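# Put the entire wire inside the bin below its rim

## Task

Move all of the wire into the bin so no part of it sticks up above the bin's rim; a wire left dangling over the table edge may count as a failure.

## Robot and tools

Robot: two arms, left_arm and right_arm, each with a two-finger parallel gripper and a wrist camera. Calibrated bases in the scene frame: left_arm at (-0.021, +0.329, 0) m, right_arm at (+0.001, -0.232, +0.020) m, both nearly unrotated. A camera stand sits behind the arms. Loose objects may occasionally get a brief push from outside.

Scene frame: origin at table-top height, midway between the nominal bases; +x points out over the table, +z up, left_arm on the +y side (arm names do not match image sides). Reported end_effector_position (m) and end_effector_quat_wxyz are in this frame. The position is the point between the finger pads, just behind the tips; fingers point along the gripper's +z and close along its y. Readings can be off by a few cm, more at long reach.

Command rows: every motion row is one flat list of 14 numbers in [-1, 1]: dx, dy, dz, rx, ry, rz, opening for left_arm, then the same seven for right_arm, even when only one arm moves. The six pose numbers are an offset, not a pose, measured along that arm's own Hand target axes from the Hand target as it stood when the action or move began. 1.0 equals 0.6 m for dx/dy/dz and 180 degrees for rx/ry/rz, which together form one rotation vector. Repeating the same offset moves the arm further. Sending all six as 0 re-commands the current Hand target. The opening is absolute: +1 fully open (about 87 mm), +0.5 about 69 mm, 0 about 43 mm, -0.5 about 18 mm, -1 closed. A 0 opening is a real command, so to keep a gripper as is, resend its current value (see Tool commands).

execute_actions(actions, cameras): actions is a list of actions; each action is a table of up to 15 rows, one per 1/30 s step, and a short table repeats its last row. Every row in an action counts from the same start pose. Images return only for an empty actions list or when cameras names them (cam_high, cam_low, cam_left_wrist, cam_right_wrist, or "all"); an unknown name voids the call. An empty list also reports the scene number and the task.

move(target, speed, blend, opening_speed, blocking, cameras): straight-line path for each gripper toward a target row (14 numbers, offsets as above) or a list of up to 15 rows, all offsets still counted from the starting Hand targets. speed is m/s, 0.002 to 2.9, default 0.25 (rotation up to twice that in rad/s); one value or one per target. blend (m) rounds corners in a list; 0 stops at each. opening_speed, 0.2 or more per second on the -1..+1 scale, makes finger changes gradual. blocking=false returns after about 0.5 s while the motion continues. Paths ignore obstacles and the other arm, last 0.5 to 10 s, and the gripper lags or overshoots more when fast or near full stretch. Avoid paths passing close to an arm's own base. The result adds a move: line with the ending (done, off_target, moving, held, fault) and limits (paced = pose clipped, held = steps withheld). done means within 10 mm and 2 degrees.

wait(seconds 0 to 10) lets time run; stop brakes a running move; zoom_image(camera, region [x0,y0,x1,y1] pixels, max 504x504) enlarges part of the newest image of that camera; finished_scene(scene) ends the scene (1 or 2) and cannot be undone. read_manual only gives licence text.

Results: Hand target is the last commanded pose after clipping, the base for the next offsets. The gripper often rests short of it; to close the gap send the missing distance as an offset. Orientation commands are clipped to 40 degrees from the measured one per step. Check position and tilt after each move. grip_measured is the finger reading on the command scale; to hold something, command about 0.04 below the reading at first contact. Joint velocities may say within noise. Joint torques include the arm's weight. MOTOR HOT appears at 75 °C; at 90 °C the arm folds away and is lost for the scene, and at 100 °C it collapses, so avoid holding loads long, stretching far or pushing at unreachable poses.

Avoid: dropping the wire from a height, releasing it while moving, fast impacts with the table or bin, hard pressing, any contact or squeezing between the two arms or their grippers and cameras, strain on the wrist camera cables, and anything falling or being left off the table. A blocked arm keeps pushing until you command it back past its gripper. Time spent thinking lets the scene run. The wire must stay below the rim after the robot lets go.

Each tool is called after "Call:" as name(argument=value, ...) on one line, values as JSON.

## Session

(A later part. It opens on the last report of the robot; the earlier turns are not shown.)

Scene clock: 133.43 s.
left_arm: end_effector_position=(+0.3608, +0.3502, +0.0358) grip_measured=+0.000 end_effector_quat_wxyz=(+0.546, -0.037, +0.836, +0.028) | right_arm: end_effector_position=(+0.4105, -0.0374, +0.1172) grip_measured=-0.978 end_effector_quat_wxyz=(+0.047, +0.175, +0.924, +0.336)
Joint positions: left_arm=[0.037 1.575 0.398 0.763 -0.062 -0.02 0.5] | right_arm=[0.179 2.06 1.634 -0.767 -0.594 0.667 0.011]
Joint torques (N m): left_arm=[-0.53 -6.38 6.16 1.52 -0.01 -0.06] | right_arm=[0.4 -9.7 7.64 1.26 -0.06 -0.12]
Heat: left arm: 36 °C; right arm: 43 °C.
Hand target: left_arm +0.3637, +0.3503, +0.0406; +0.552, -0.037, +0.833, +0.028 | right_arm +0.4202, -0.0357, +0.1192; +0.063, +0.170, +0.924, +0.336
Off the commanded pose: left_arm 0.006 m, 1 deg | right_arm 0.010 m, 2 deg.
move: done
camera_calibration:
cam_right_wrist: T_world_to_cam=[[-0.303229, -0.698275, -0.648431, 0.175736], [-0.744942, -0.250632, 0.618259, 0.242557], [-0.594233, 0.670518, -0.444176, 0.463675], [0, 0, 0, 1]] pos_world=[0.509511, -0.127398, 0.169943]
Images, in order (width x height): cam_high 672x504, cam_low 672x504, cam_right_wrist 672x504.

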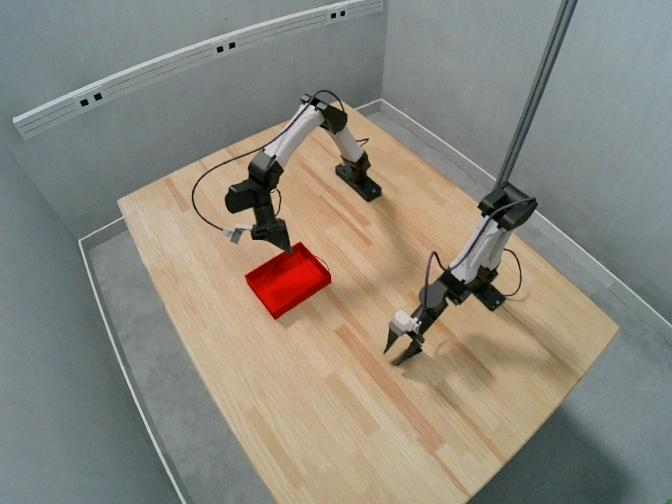

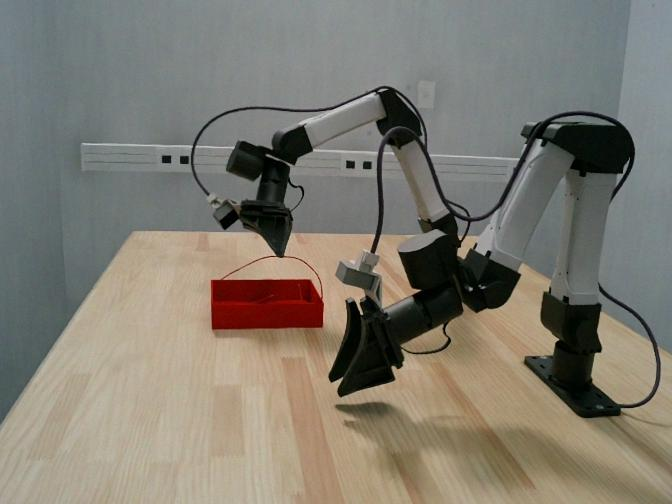

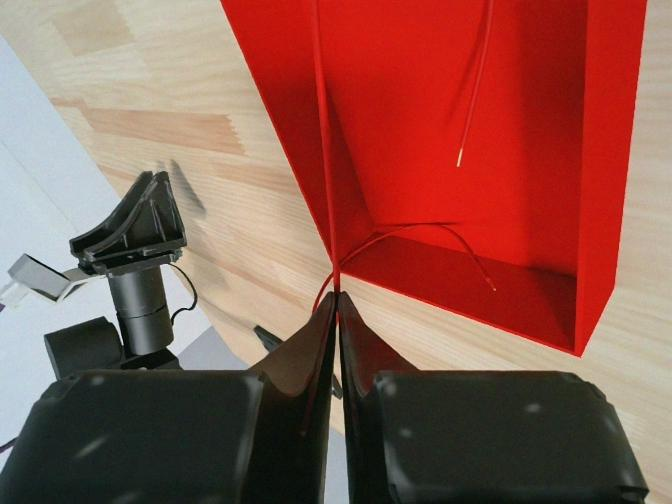

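Call:
move(target=[0,0,0,0,0,0,0, -0.018,-0.061,0.1445,0.067,0,0,-1], speed=0.08, cameras=["cam_high","cam_low","cam_right_wrist"])

Call:
zoom_image(camera="cam_high", region=[220, 180, 370, 330])

Call:
zoom_image(camera="cam_low", region=[180, 200, 380, 350])

Scene clock: 138.70 s.
left_arm: end_effector_position=(+0.3608, +0.3502, +0.0358) grip_measured=+0.000 end_effector_quat_wxyz=(+0.546, -0.037, +0.836, +0.028) | right_arm: end_effector_position=(+0.4297, -0.0166, +0.0267) grip_measured=-0.978 end_effector_quat_wxyz=(+0.031, +0.173, +0.956, +0.236)
Joint positions: left_arm=[0.037 1.575 0.398 0.763 -0.062 -0.02 0.5] | right_arm=[0.275 2.316 1.773 -0.75 -0.397 0.685 0.011]
Joint torques (N m): left_arm=[-0.53 -6.39 6.16 1.52 -0.01 -0.06] | right_arm=[0.28 -10.92 8.08 1.01 0.08 0.01]
Heat: left arm: 36 °C; right arm: 43 °C.
Hand target: left_arm +0.3637, +0.3503, +0.0406; +0.552, -0.037, +0.833, +0.028 | right_arm +0.4403, -0.0136, +0.0293; +0.045, +0.175, +0.954, +0.237
Off the commanded pose: left_arm 0.006 m, 1 deg | right_arm 0.011 m, 2 deg.
move: off_target (right_arm)
camera_calibration:
cam_right_wrist: T_world_to_cam=[[-0.327738, -0.81629, -0.475667, 0.141319], [-0.698253, -0.129871, 0.703972, 0.297794], [-0.636421, 0.562854, -0.527413, 0.43949], [0, 0, 0, 1]] pos_world=[0.533951, -0.0933369, 0.089375]
Images, in order (width x height): cam_high 672x504, cam_low 672x504, cam_right_wrist 672x504.

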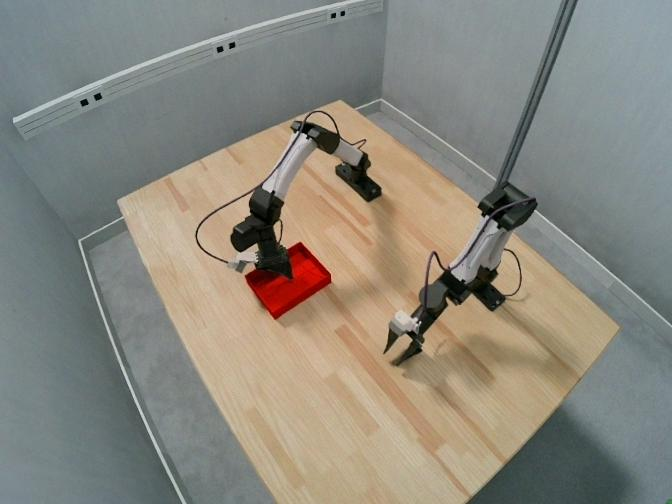

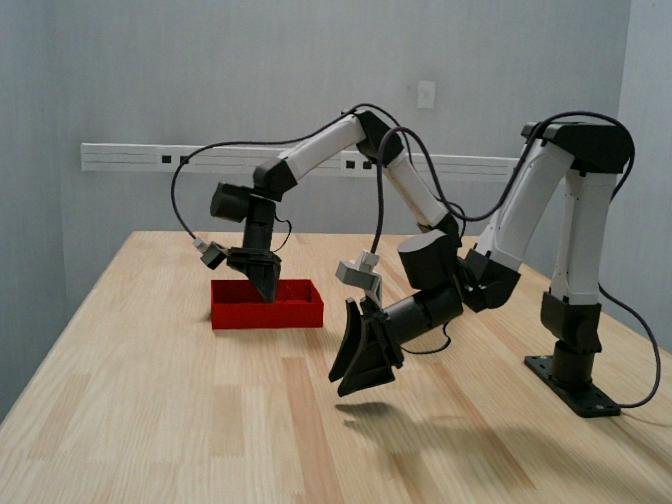

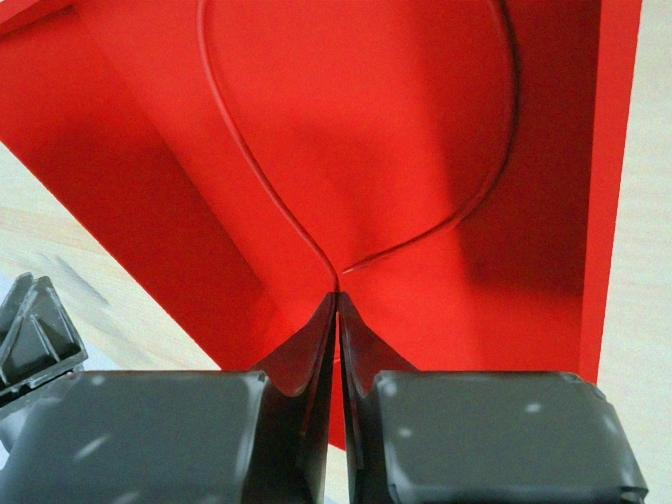

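Scaled by 3.360 from the camera's 672x504 image, which has a finer 960x720 frame.

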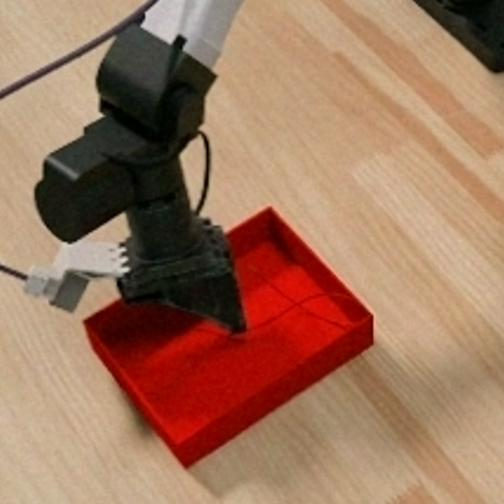

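Scaled by 2.520 from the camera's 672x504 image, which has a finer 960x720 frame.

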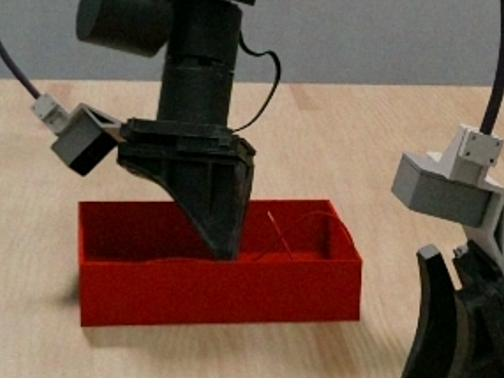

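Call:
move(target=[[0,0,0,0,0,0,0, 0,0,0,0,0,0,-1],[0,0,0,0,0,0,0, 0,0,0,0,0,0,-0.6],[0,0,0,0,0,0,0, 0,0,-0.05,0,0,0,-0.6],[0,0,0,0,0,0,0, 0,0.12,-0.26,0,0,0,-0.6]], speed=[0.05,0.05,0.04,0.15], opening_speed=0.4, cameras=["cam_high","cam_low","cam_right_wrist"])

Call:
zoom_image(camera="cam_high", region=[230, 220, 350, 330])

Call:
zoom_image(camera="cam_low", region=[190, 240, 340, 350])

Scene clock: 148.23 s.
left_arm: end_effector_position=(+0.3608, +0.3502, +0.0358) grip_measured=+0.000 end_effector_quat_wxyz=(+0.546, -0.037, +0.836, +0.028) | right_arm: end_effector_position=(+0.4347, -0.0234, +0.1994) grip_measured=-0.600 end_effector_quat_wxyz=(+0.040, +0.179, +0.954, +0.239)
Joint positions: left_arm=[0.037 1.575 0.398 0.763 -0.062 -0.02 0.5] | right_arm=[0.258 2.37 2.569 -1.475 -0.396 0.685 0.2]
Joint torques (N m): left_arm=[-0.54 -6.39 6.16 1.52 -0.01 -0.06] | right_arm=[0.34 -10.96 7.71 0.87 0.05 -0.1]
Heat: left arm: 36 °C; right arm: 45 °C.
Hand target: left_arm +0.3637, +0.3503, +0.0406; +0.552, -0.037, +0.833, +0.028 | right_arm +0.4366, -0.0224, +0.2008; +0.045, +0.176, +0.954, +0.237
Off the commanded pose: left_arm 0.006 m, 1 deg | right_arm 0.003 m, 1 deg.
move: done; target 2's new opening was sent with right_arm's hand 0.011 m and 2 deg from that target
camera_calibration:
cam_right_wrist: T_world_to_cam=[[-0.333911, -0.809091, -0.483607, 0.223982], [-0.711502, -0.120181, 0.69233, 0.186975], [-0.618279, 0.575264, -0.53554, 0.531576], [0, 0, 0, 1]] pos_world=[0.536485, -0.102104, 0.26355]
Images, in order (width x height): cam_high 672x504, cam_low 672x504, cam_right_wrist 672x504.

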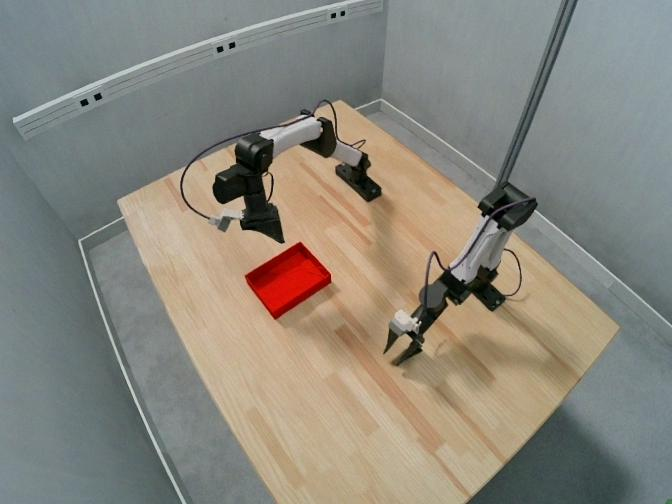

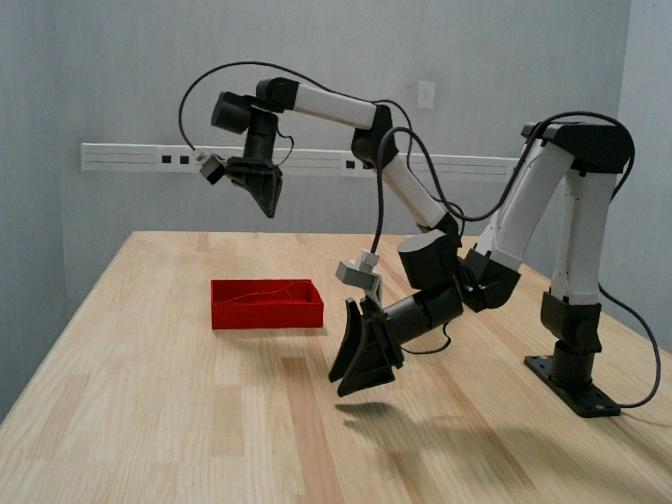

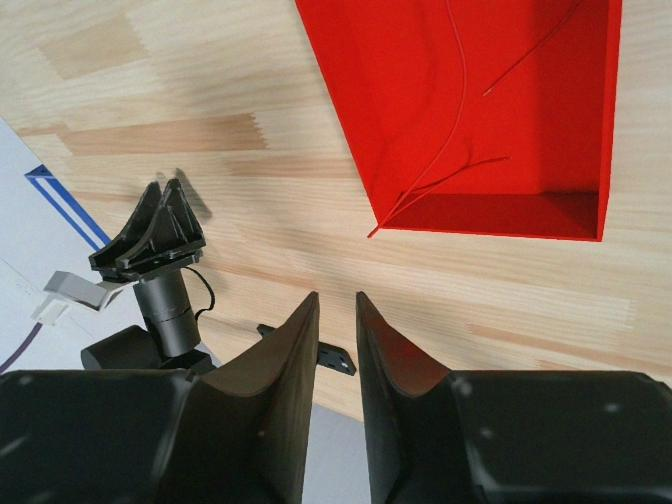

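Scaled by 4.200 from the camera's 672x504 image, which has a finer 960x720 frame.

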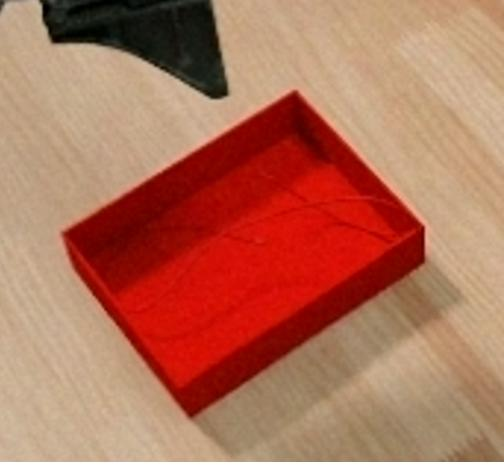

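Scaled by 3.360 from the camera's 672x504 image, which has a finer 960x720 frame.

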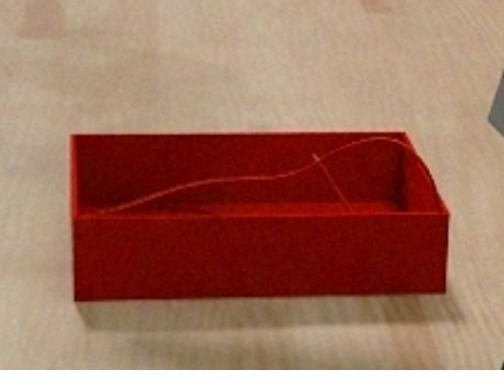

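Call:
move(target=[0,0,0,0,0,0,0, 0.127,-0.028,0.136,0,-0.052,0.098,-0.2], speed=0.15, cameras=["cam_high","cam_low","cam_right_wrist"])

Call:
zoom_image(camera="cam_high", region=[230, 220, 350, 330])

Call:
zoom_image(camera="cam_low", region=[190, 240, 340, 350])

Scene clock: 161.63 s.
left_arm: end_effector_position=(+0.3608, +0.3502, +0.0358) grip_measured=+0.000 end_effector_quat_wxyz=(+0.546, -0.037, +0.836, +0.028) | right_arm: end_effector_position=(+0.3690, +0.0256, +0.1039) grip_measured=-0.200 end_effector_quat_wxyz=(+0.062, +0.336, +0.916, +0.210)
Joint positions: left_arm=[0.037 1.575 0.398 0.763 -0.062 -0.02 0.5] | right_arm=[0.45 1.951 1.516 -0.74 -0.201 1.189 0.4]
Joint torques (N m): left_arm=[-0.54 -6.39 6.16 1.52 -0.01 -0.06] | right_arm=[0.14 -13.82 5 1.33 0.19 0]
Heat: left arm: 36 °C; right arm: 47 °C.
Hand target: left_arm +0.3637, +0.3503, +0.0406; +0.552, -0.037, +0.833, +0.028 | right_arm +0.3738, +0.0266, +0.1207; +0.085, +0.338, +0.909, +0.226
Off the commanded pose: left_arm 0.006 m, 1 deg | right_arm 0.017 m, 3 deg.
move: off_target (right_arm)
camera_calibration:
cam_right_wrist: T_world_to_cam=[[-0.596639, -0.671019, -0.440177, 0.284416], [-0.680477, 0.132259, 0.720734, 0.191466], [-0.425409, 0.729549, -0.535524, 0.336423], [0, 0, 0, 1]] pos_world=[0.443099, -0.0799118, 0.16736]
Images, in order (width x height): cam_high 672x504, cam_low 672x504, cam_right_wrist 672x504.

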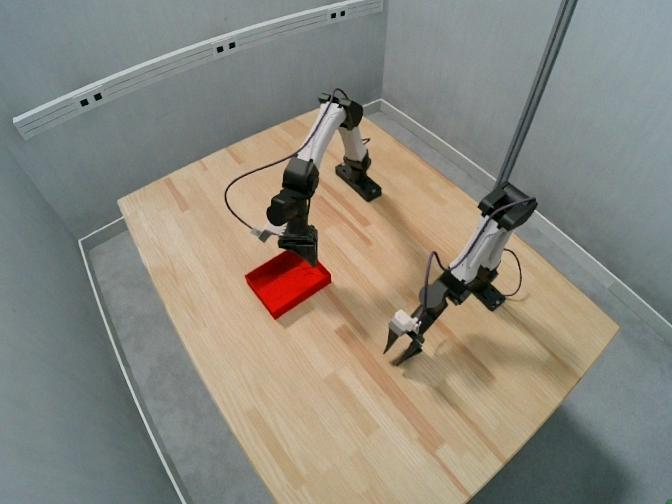

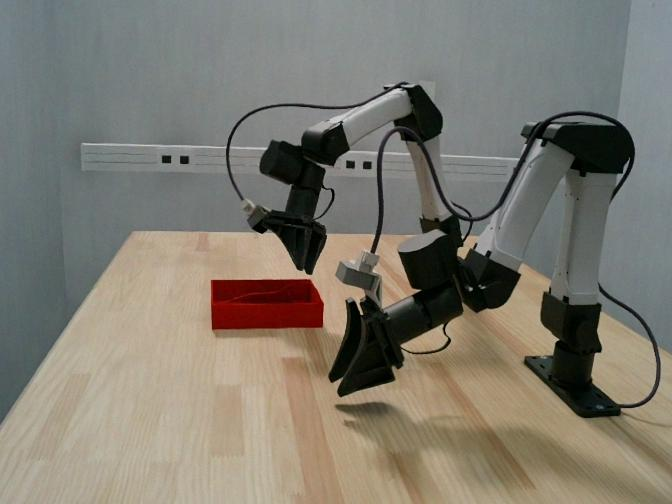

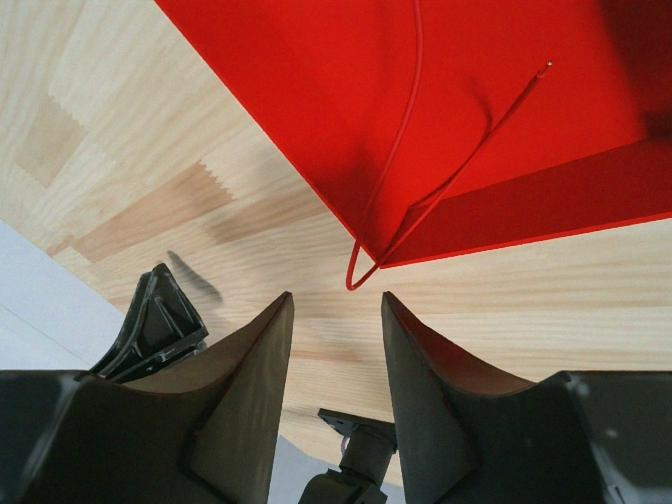

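Scaled by 4.200 from the camera's 672x504 image, which has a finer 960x720 frame.

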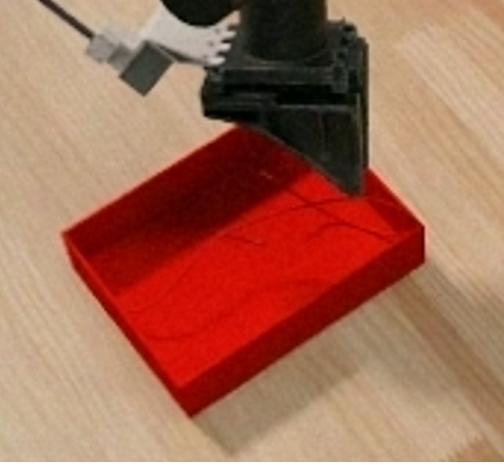

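Scaled by 3.360 from the camera's 672x504 image, which has a finer 960x720 frame.

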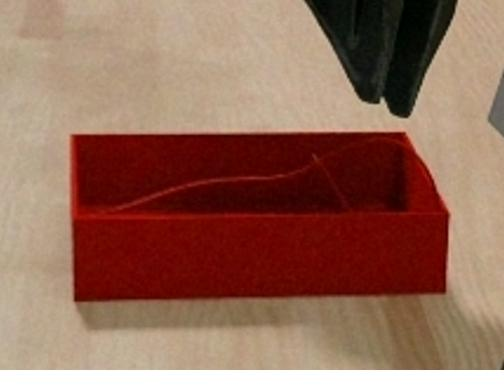

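Call:
move(target=[[0,0,0,0,0,0,0, 0.014,-0.028,0.066,0,0,0,-0.4],[0,0,0,0,0,0,0, 0.014,-0.028,0.066,0,0,0,-1]], speed=0.08, opening_speed=1, cameras=["cam_high","cam_low","cam_right_wrist"])

Call:
zoom_image(camera="cam_low", region=[190, 240, 340, 350])

Call:
zoom_image(camera="cam_right_wrist", region=[240, 200, 440, 350])

Scene clock: 170.07 s.
left_arm: end_effector_position=(+0.3608, +0.3502, +0.0358) grip_measured=+0.000 end_effector_quat_wxyz=(+0.546, -0.037, +0.836, +0.028) | right_arm: end_effector_position=(+0.3669, +0.0333, +0.0780) grip_measured=-0.968 end_effector_quat_wxyz=(+0.076, +0.334, +0.913, +0.223)
Joint positions: left_arm=[0.037 1.575 0.398 0.763 -0.062 -0.02 0.5] | right_arm=[0.471 1.95 1.395 -0.575 -0.19 1.211 0.016]
Joint torques (N m): left_arm=[-0.54 -6.39 6.17 1.52 -0.01 -0.06] | right_arm=[0.44 -9.92 4.98 1.35 0.21 0.01]
Heat: left arm: 36 °C; right arm: 48 °C.
Hand target: left_arm +0.3637, +0.3503, +0.0406; +0.552, -0.037, +0.833, +0.028 | right_arm +0.3701, +0.0348, +0.0779; +0.086, +0.338, +0.909, +0.226
Off the commanded pose: left_arm 0.006 m, 1 deg | right_arm 0.003 m, 1 deg.
move: done
camera_calibration:
cam_right_wrist: T_world_to_cam=[[-0.582253, -0.661522, -0.47262, 0.273874], [-0.705876, 0.122904, 0.697591, 0.219141], [-0.403385, 0.739786, -0.538514, 0.307842], [0, 0, 0, 1]] pos_world=[0.438329, -0.0734968, 0.142345]
Images, in order (width x height): cam_high 672x504, cam_low 672x504, cam_right_wrist 672x504.

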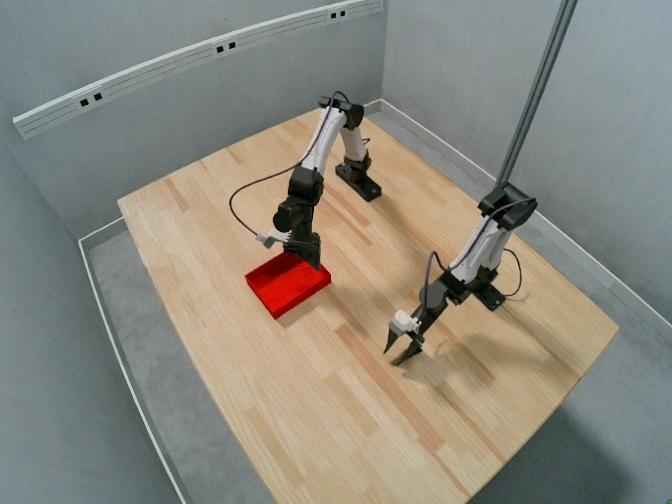

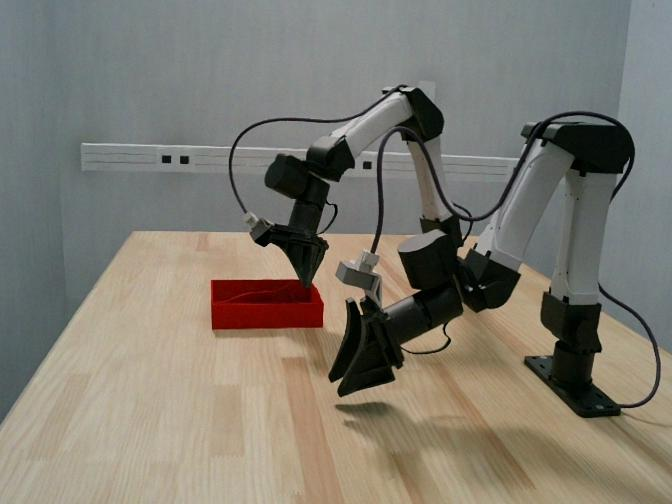

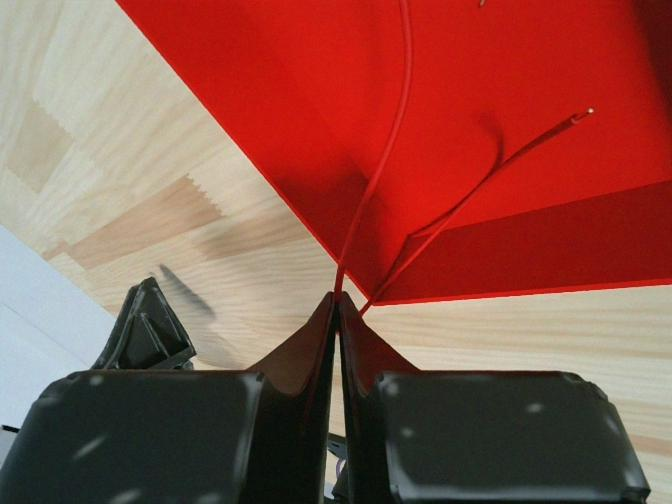

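Scaled by 3.360 from the camera's 672x504 image, which has a finer 960x720 frame.

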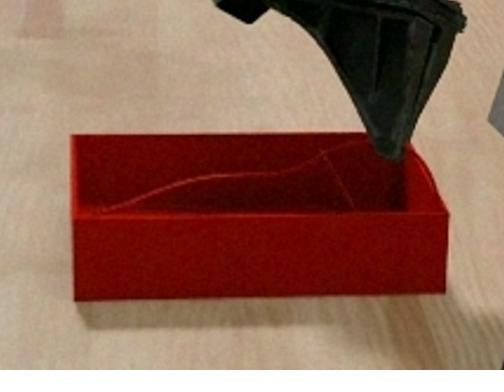

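Scaled by 2.520 from the camera's 672x504 image, which has a finer 960x720 frame.

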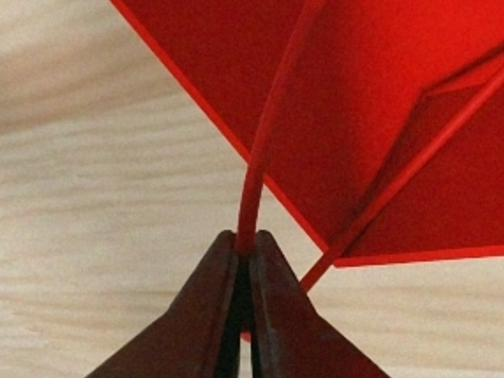

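Call:
move(target=[0,0,0,0,0,0,0, -0.1,-0.036,0.066,0,0,0,-1], speed=0.08, cameras=["cam_high","cam_low","cam_right_wrist"])

Call:
zoom_image(camera="cam_low", region=[190, 240, 340, 350])

Call:
zoom_image(camera="cam_high", region=[230, 220, 350, 330])

Scene clock: 174.20 s.
left_arm: end_effector_position=(+0.3608, +0.3502, +0.0358) grip_measured=+0.000 end_effector_quat_wxyz=(+0.546, -0.037, +0.836, +0.028) | right_arm: end_effector_position=(+0.4022, -0.0097, +0.0267) grip_measured=-0.968 end_effector_quat_wxyz=(+0.071, +0.349, +0.910, +0.210)
Joint positions: left_arm=[0.037 1.575 0.398 0.763 -0.062 -0.02 0.5] | right_arm=[0.343 2.094 1.404 -0.49 -0.225 1.117 0.016]
Joint torques (N m): left_arm=[-0.53 -6.38 6.17 1.52 -0.01 -0.06] | right_arm=[-0.14 -9.43 7.94 1.32 -0.02 -0.2]
Heat: left arm: 36 °C; right arm: 48 °C.
Hand target: left_arm +0.3637, +0.3503, +0.0406; +0.552, -0.037, +0.833, +0.028 | right_arm +0.4152, -0.0049, +0.0329; +0.085, +0.338, +0.909, +0.226
Off the commanded pose: left_arm 0.006 m, 1 deg | right_arm 0.015 m, 3 deg.
move: off_target (right_arm)
camera_calibration:
cam_right_wrist: T_world_to_cam=[[-0.612804, -0.65193, -0.446607, 0.253469], [-0.684267, 0.155062, 0.712555, 0.27636], [-0.395284, 0.742255, -0.541117, 0.323154], [0, 0, 0, 1]] pos_world=[0.472169, -0.117472, 0.0911435]
Images, in order (width x height): cam_high 672x504, cam_low 672x504, cam_right_wrist 672x504.

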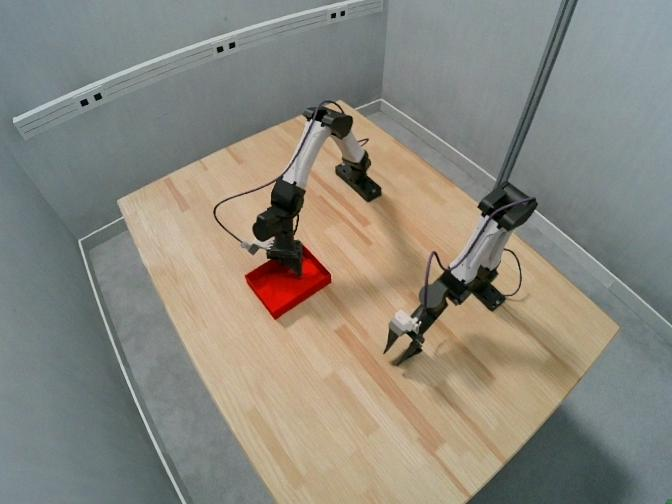

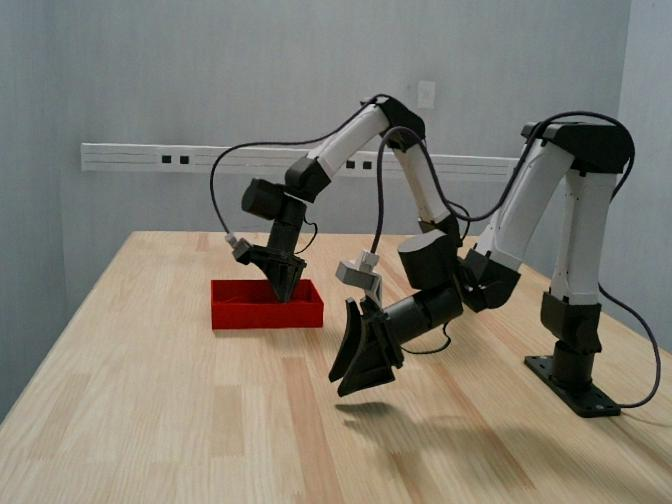

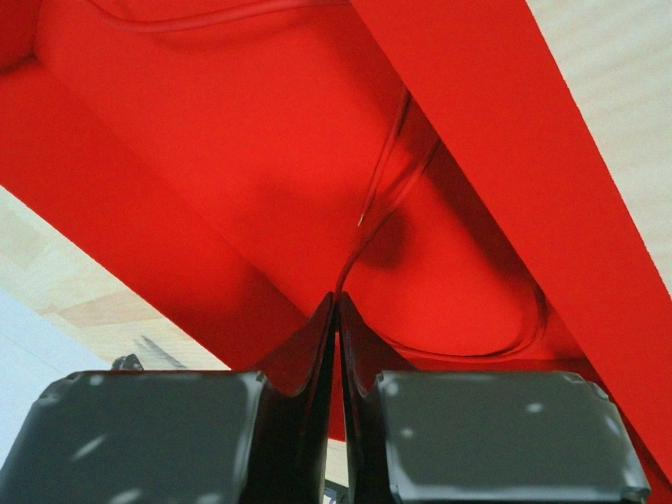

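Scaled by 3.360 from the camera's 672x504 image, which has a finer 960x720 frame.

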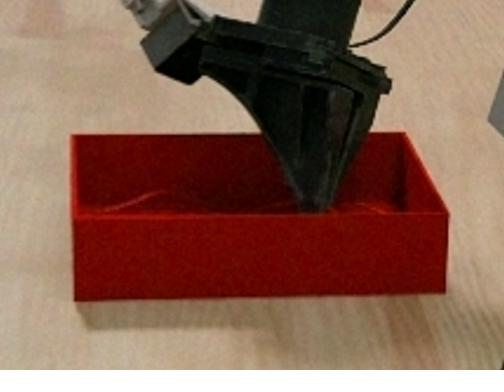

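Scaled by 4.200 from the camera's 672x504 image, which has a finer 960x720 frame.

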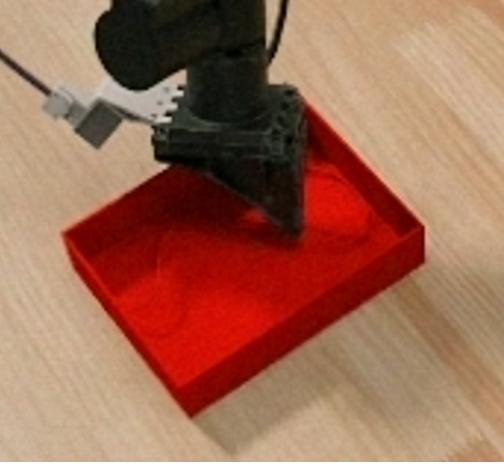

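Call:
move(target=[[0,0,0,0,0,0,0, 0,0,0,0,0,0,-1],[0,0,0,0,0,0,0, 0,0,0,0,0,0,-0.6],[0,0,0,0,0,0,0, 0,0,-0.05,0,0,0,-0.6],[0,0,0,0,0,0,0, 0,0.12,-0.26,0,0,0,-0.6]], speed=[0.05,0.05,0.04,0.15], opening_speed=0.4, cameras=["cam_high","cam_low","cam_right_wrist"])

Call:
zoom_image(camera="cam_low", region=[190, 240, 340, 350])

Call:
zoom_image(camera="cam_high", region=[230, 220, 350, 330])

Scene clock: 181.47 s.
left_arm: end_effector_position=(+0.3608, +0.3502, +0.0358) grip_measured=+0.000 end_effector_quat_wxyz=(+0.546, -0.037, +0.836, +0.028) | right_arm: end_effector_position=(+0.4066, -0.0138, +0.1915) grip_measured=-0.600 end_effector_quat_wxyz=(+0.076, +0.346, +0.910, +0.215)
Joint positions: left_arm=[0.037 1.575 0.398 0.763 -0.062 -0.02 0.5] | right_arm=[0.33 2.003 1.936 -1.102 -0.231 1.1 0.2]
Joint torques (N m): left_arm=[-0.53 -6.39 6.16 1.52 -0.01 -0.06] | right_arm=[0.16 -10.93 8.43 0.97 -0.02 -0.2]
Heat: left arm: 36 °C; right arm: 47 °C.
Hand target: left_arm +0.3637, +0.3503, +0.0406; +0.552, -0.037, +0.833, +0.028 | right_arm +0.4086, -0.0119, +0.2045; +0.085, +0.338, +0.909, +0.226
Off the commanded pose: left_arm 0.006 m, 1 deg | right_arm 0.013 m, 2 deg.
move: off_target (right_arm); target 2's new opening was sent with right_arm's hand 0.015 m and 3 deg from that target
camera_calibration:
cam_right_wrist: T_world_to_cam=[[-0.604342, -0.652369, -0.457368, 0.325618], [-0.694332, 0.149713, 0.70391, 0.16826], [-0.390735, 0.742968, -0.543439, 0.415773], [0, 0, 0, 1]] pos_world=[0.47607, -0.121673, 0.256435]
Images, in order (width x height): cam_high 672x504, cam_low 672x504, cam_right_wrist 672x504.

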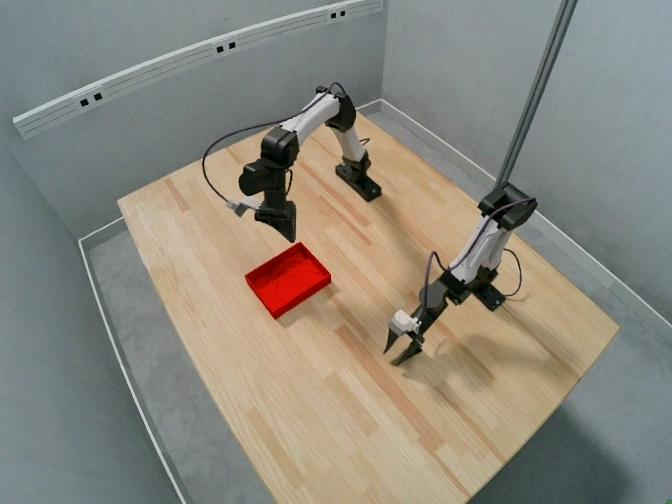

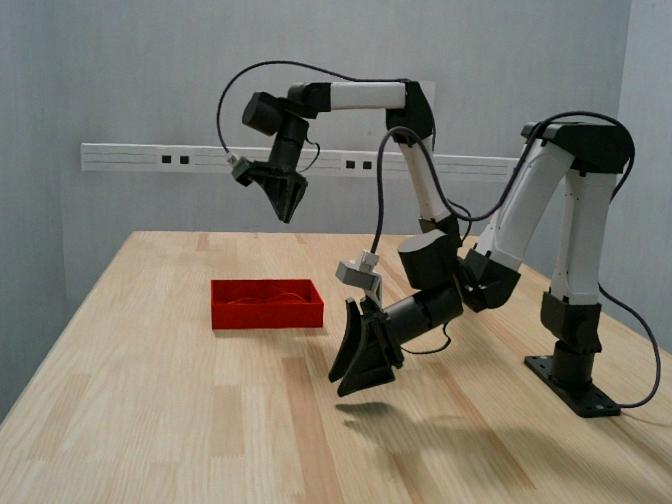

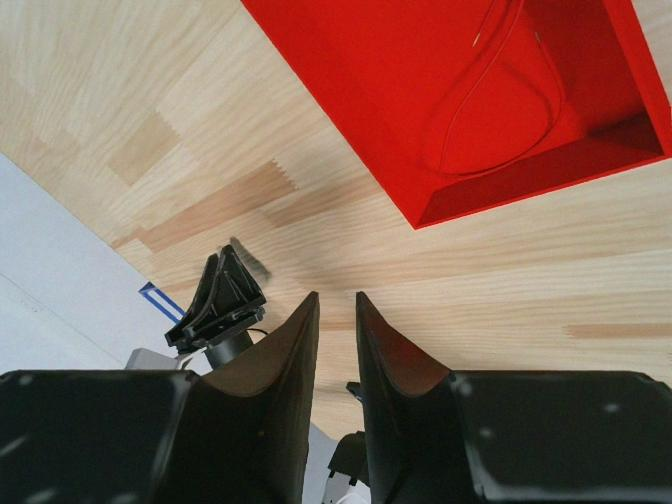

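Scaled by 3.360 from the camera's 672x504 image, which has a finer 960x720 frame.

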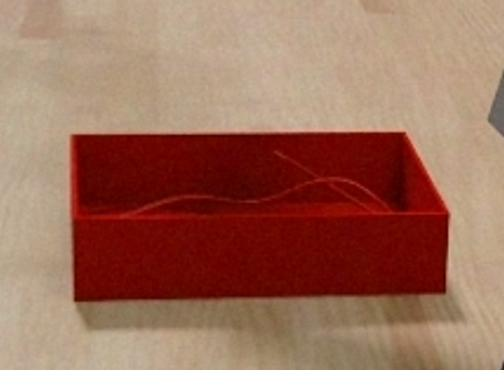

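Scaled by 4.200 from the camera's 672x504 image, which has a finer 960x720 frame.

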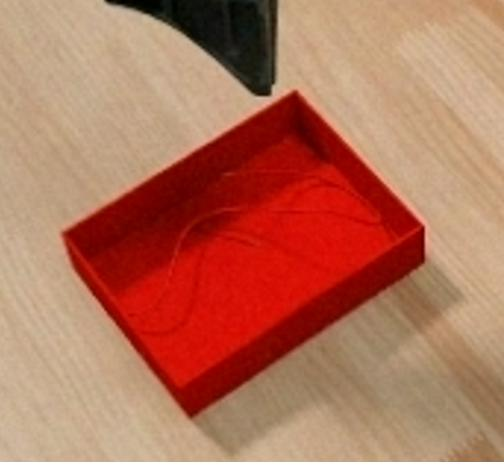

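Call:
move(target=[[0,0,0,0,0,0,0, 0.0055,-0.09,0.17,0,0,0,-0.4],[0,0,0,0,0,0,0, 0.0055,-0.128,0.2407,0,0,0,-0.4],[0,0,0,0,0,0,0, 0.0055,-0.128,0.2407,0,0,0,-1],[0,0,0,0,0,0,0, 0.0055,-0.151,0.284,0,0,0,-1]], speed=[0.2,0.08,0.08,0.05], blend=[0.01,0,0,0], opening_speed=1, cameras=["cam_low","cam_right_wrist"])

Call:
zoom_image(camera="cam_low", region=[190, 240, 340, 350])

Call:
zoom_image(camera="cam_right_wrist", region=[240, 200, 440, 350])

Scene clock: 196.43 s.
left_arm: end_effector_position=(+0.3608, +0.3502, +0.0358) grip_measured=+0.000 end_effector_quat_wxyz=(+0.546, -0.037, +0.836, +0.028) | right_arm: end_effector_position=(+0.4064, -0.0139, +0.0157) grip_measured=-0.976 end_effector_quat_wxyz=(+0.084, +0.344, +0.908, +0.222)
Joint positions: left_arm=[0.037 1.575 0.398 0.763 -0.062 -0.02 0.5] | right_arm=[0.33 2.1 1.353 -0.4 -0.231 1.1 0.012]
Joint torques (N m): left_arm=[-0.54 -6.38 6.17 1.52 -0.01 -0.06] | right_arm=[0.69 -9.54 4.62 1.35 0.02 -0.12]
Heat: left arm: 36 °C; right arm: 46 °C.
Hand target: left_arm +0.3637, +0.3503, +0.0406; +0.552, -0.037, +0.833, +0.028 | right_arm +0.4064, -0.0101, +0.0114; +0.085, +0.338, +0.909, +0.226
Off the commanded pose: left_arm 0.006 m, 1 deg | right_arm 0.006 m, 1 deg.
move: done
camera_calibration:
cam_right_wrist: T_world_to_cam=[[-0.594182, -0.648964, -0.475178, 0.241337], [-0.709464, 0.144523, 0.689763, 0.298124], [-0.378957, 0.746967, -0.54629, 0.315545], [0, 0, 0, 1]] pos_world=[0.474485, -0.122169, 0.0814224]
Images, in order (width x height): cam_low 672x504, cam_right_wrist 672x504.

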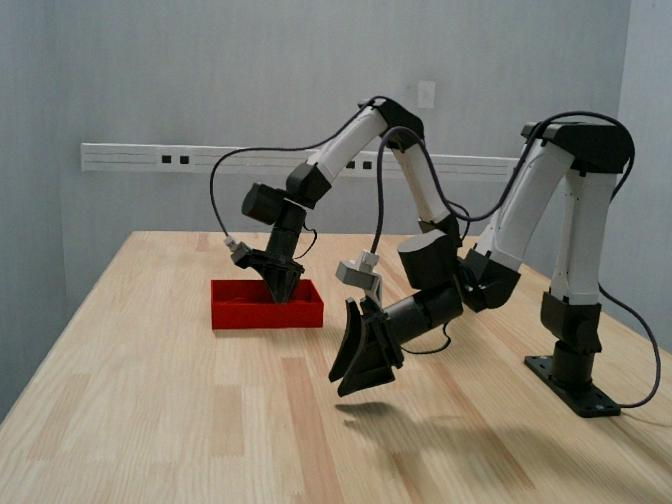

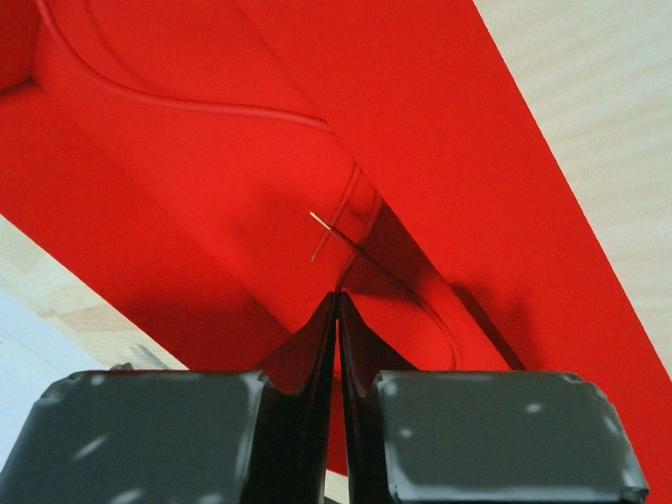

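Scaled by 3.360 from the camera's 672x504 image, which has a finer 960x720 frame.

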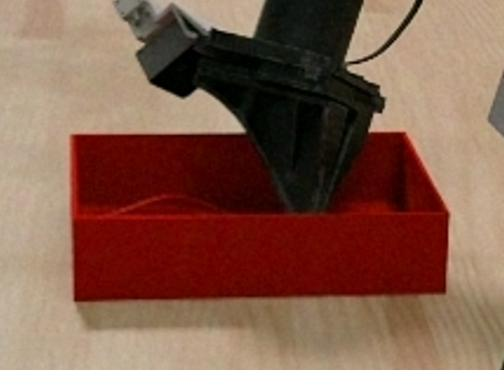

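Scaled by 2.520 from the camera's 672x504 image, which has a finer 960x720 frame.

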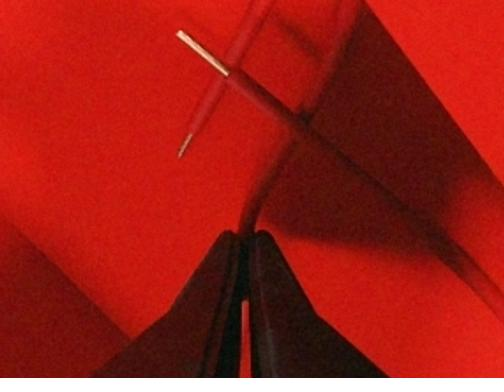

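Call:
move(target=[[0,0,0,0,0,0,0, 0,0,0,0,0,0,-1],[0,0,0,0,0,0,0, 0,0,0,0,0,0,-0.6],[0,0,0,0,0,0,0, 0,0,-0.05,0,0,0,-0.6],[0,0,0,0,0,0,0, 0,0.12,-0.26,0,0,0,-0.6]], speed=[0.05,0.05,0.04,0.15], opening_speed=0.4, cameras=["cam_high","cam_low","cam_right_wrist"])

Call:
zoom_image(camera="cam_low", region=[190, 240, 340, 350])

Call:
zoom_image(camera="cam_high", region=[230, 220, 350, 330])

Scene clock: 204.73 s.
left_arm: end_effector_position=(+0.3608, +0.3502, +0.0358) grip_measured=+0.000 end_effector_quat_wxyz=(+0.546, -0.037, +0.836, +0.028) | right_arm: end_effector_position=(+0.3975, -0.0191, +0.1601) grip_measured=-0.600 end_effector_quat_wxyz=(+0.067, +0.348, +0.912, +0.208)
Joint positions: left_arm=[0.037 1.575 0.398 0.763 -0.062 -0.02 0.5] | right_arm=[0.324 1.968 1.767 -0.993 -0.233 1.095 0.2]
Joint torques (N m): left_arm=[-0.53 -6.38 6.17 1.52 -0.01 -0.06] | right_arm=[0.08 -12.86 8.17 0.95 -0.06 -0.19]
Heat: left arm: 36 °C; right arm: 47 °C.
Hand target: left_arm +0.3637, +0.3503, +0.0406; +0.552, -0.037, +0.833, +0.028 | right_arm +0.3998, -0.0170, +0.1829; +0.085, +0.338, +0.909, +0.226
Off the commanded pose: left_arm 0.006 m, 1 deg | right_arm 0.023 m, 3 deg.
move: off_target (right_arm)
camera_calibration:
cam_right_wrist: T_world_to_cam=[[-0.614084, -0.655508, -0.439557, 0.303273], [-0.678849, 0.154613, 0.717815, 0.176529], [-0.402572, 0.739192, -0.539936, 0.403118], [0, 0, 0, 1]] pos_world=[0.468356, -0.126478, 0.224248]
Images, in order (width x height): cam_high 672x504, cam_low 672x504, cam_right_wrist 672x504.

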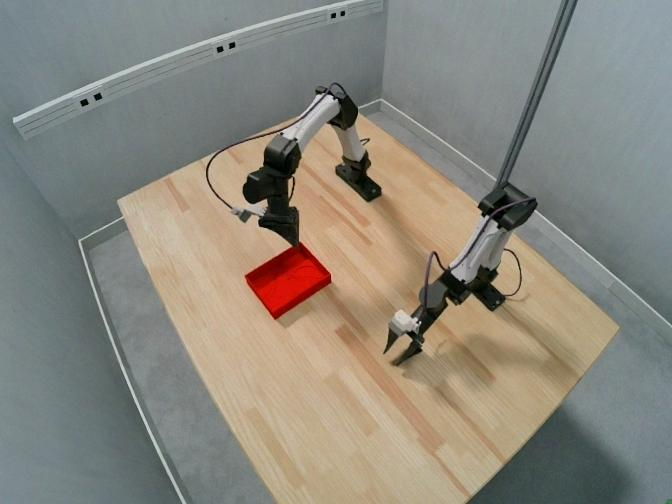

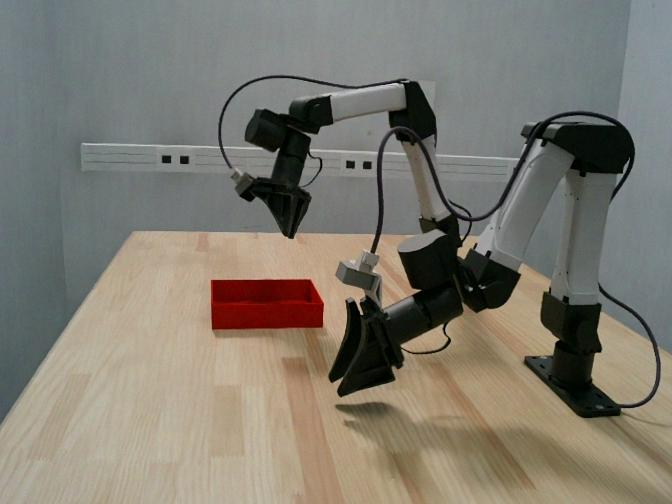

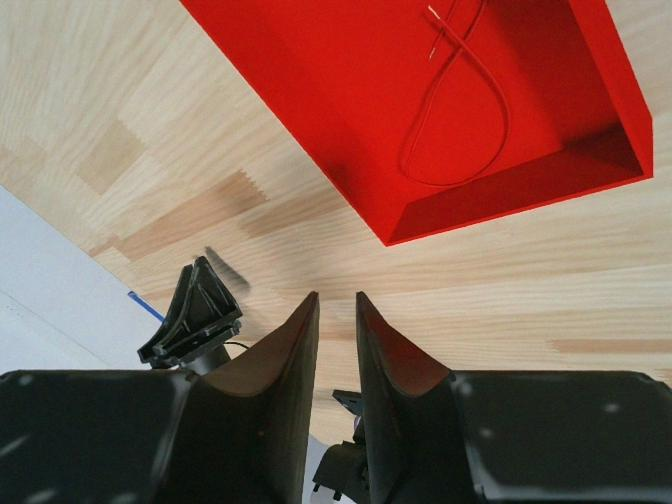

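Scaled by 3.360 from the camera's 672x504 image, which has a finer 960x720 frame.

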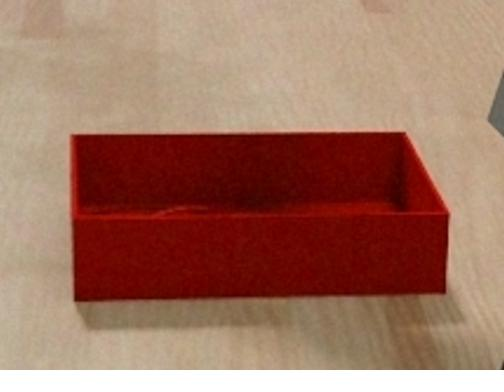

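Scaled by 4.200 from the camera's 672x504 image, which has a finer 960x720 frame.

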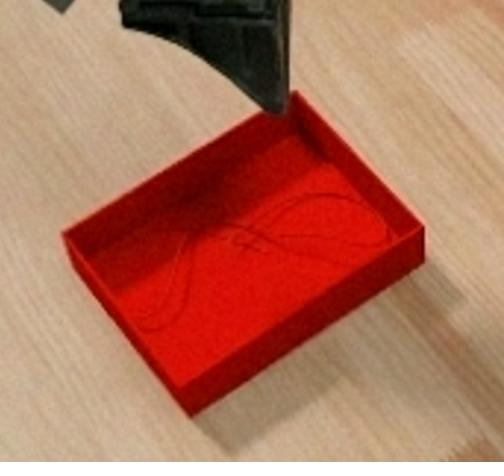

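Now clearly below the rim.

Call:
finished_scene(scene=2)

The scene is finished: the task was done.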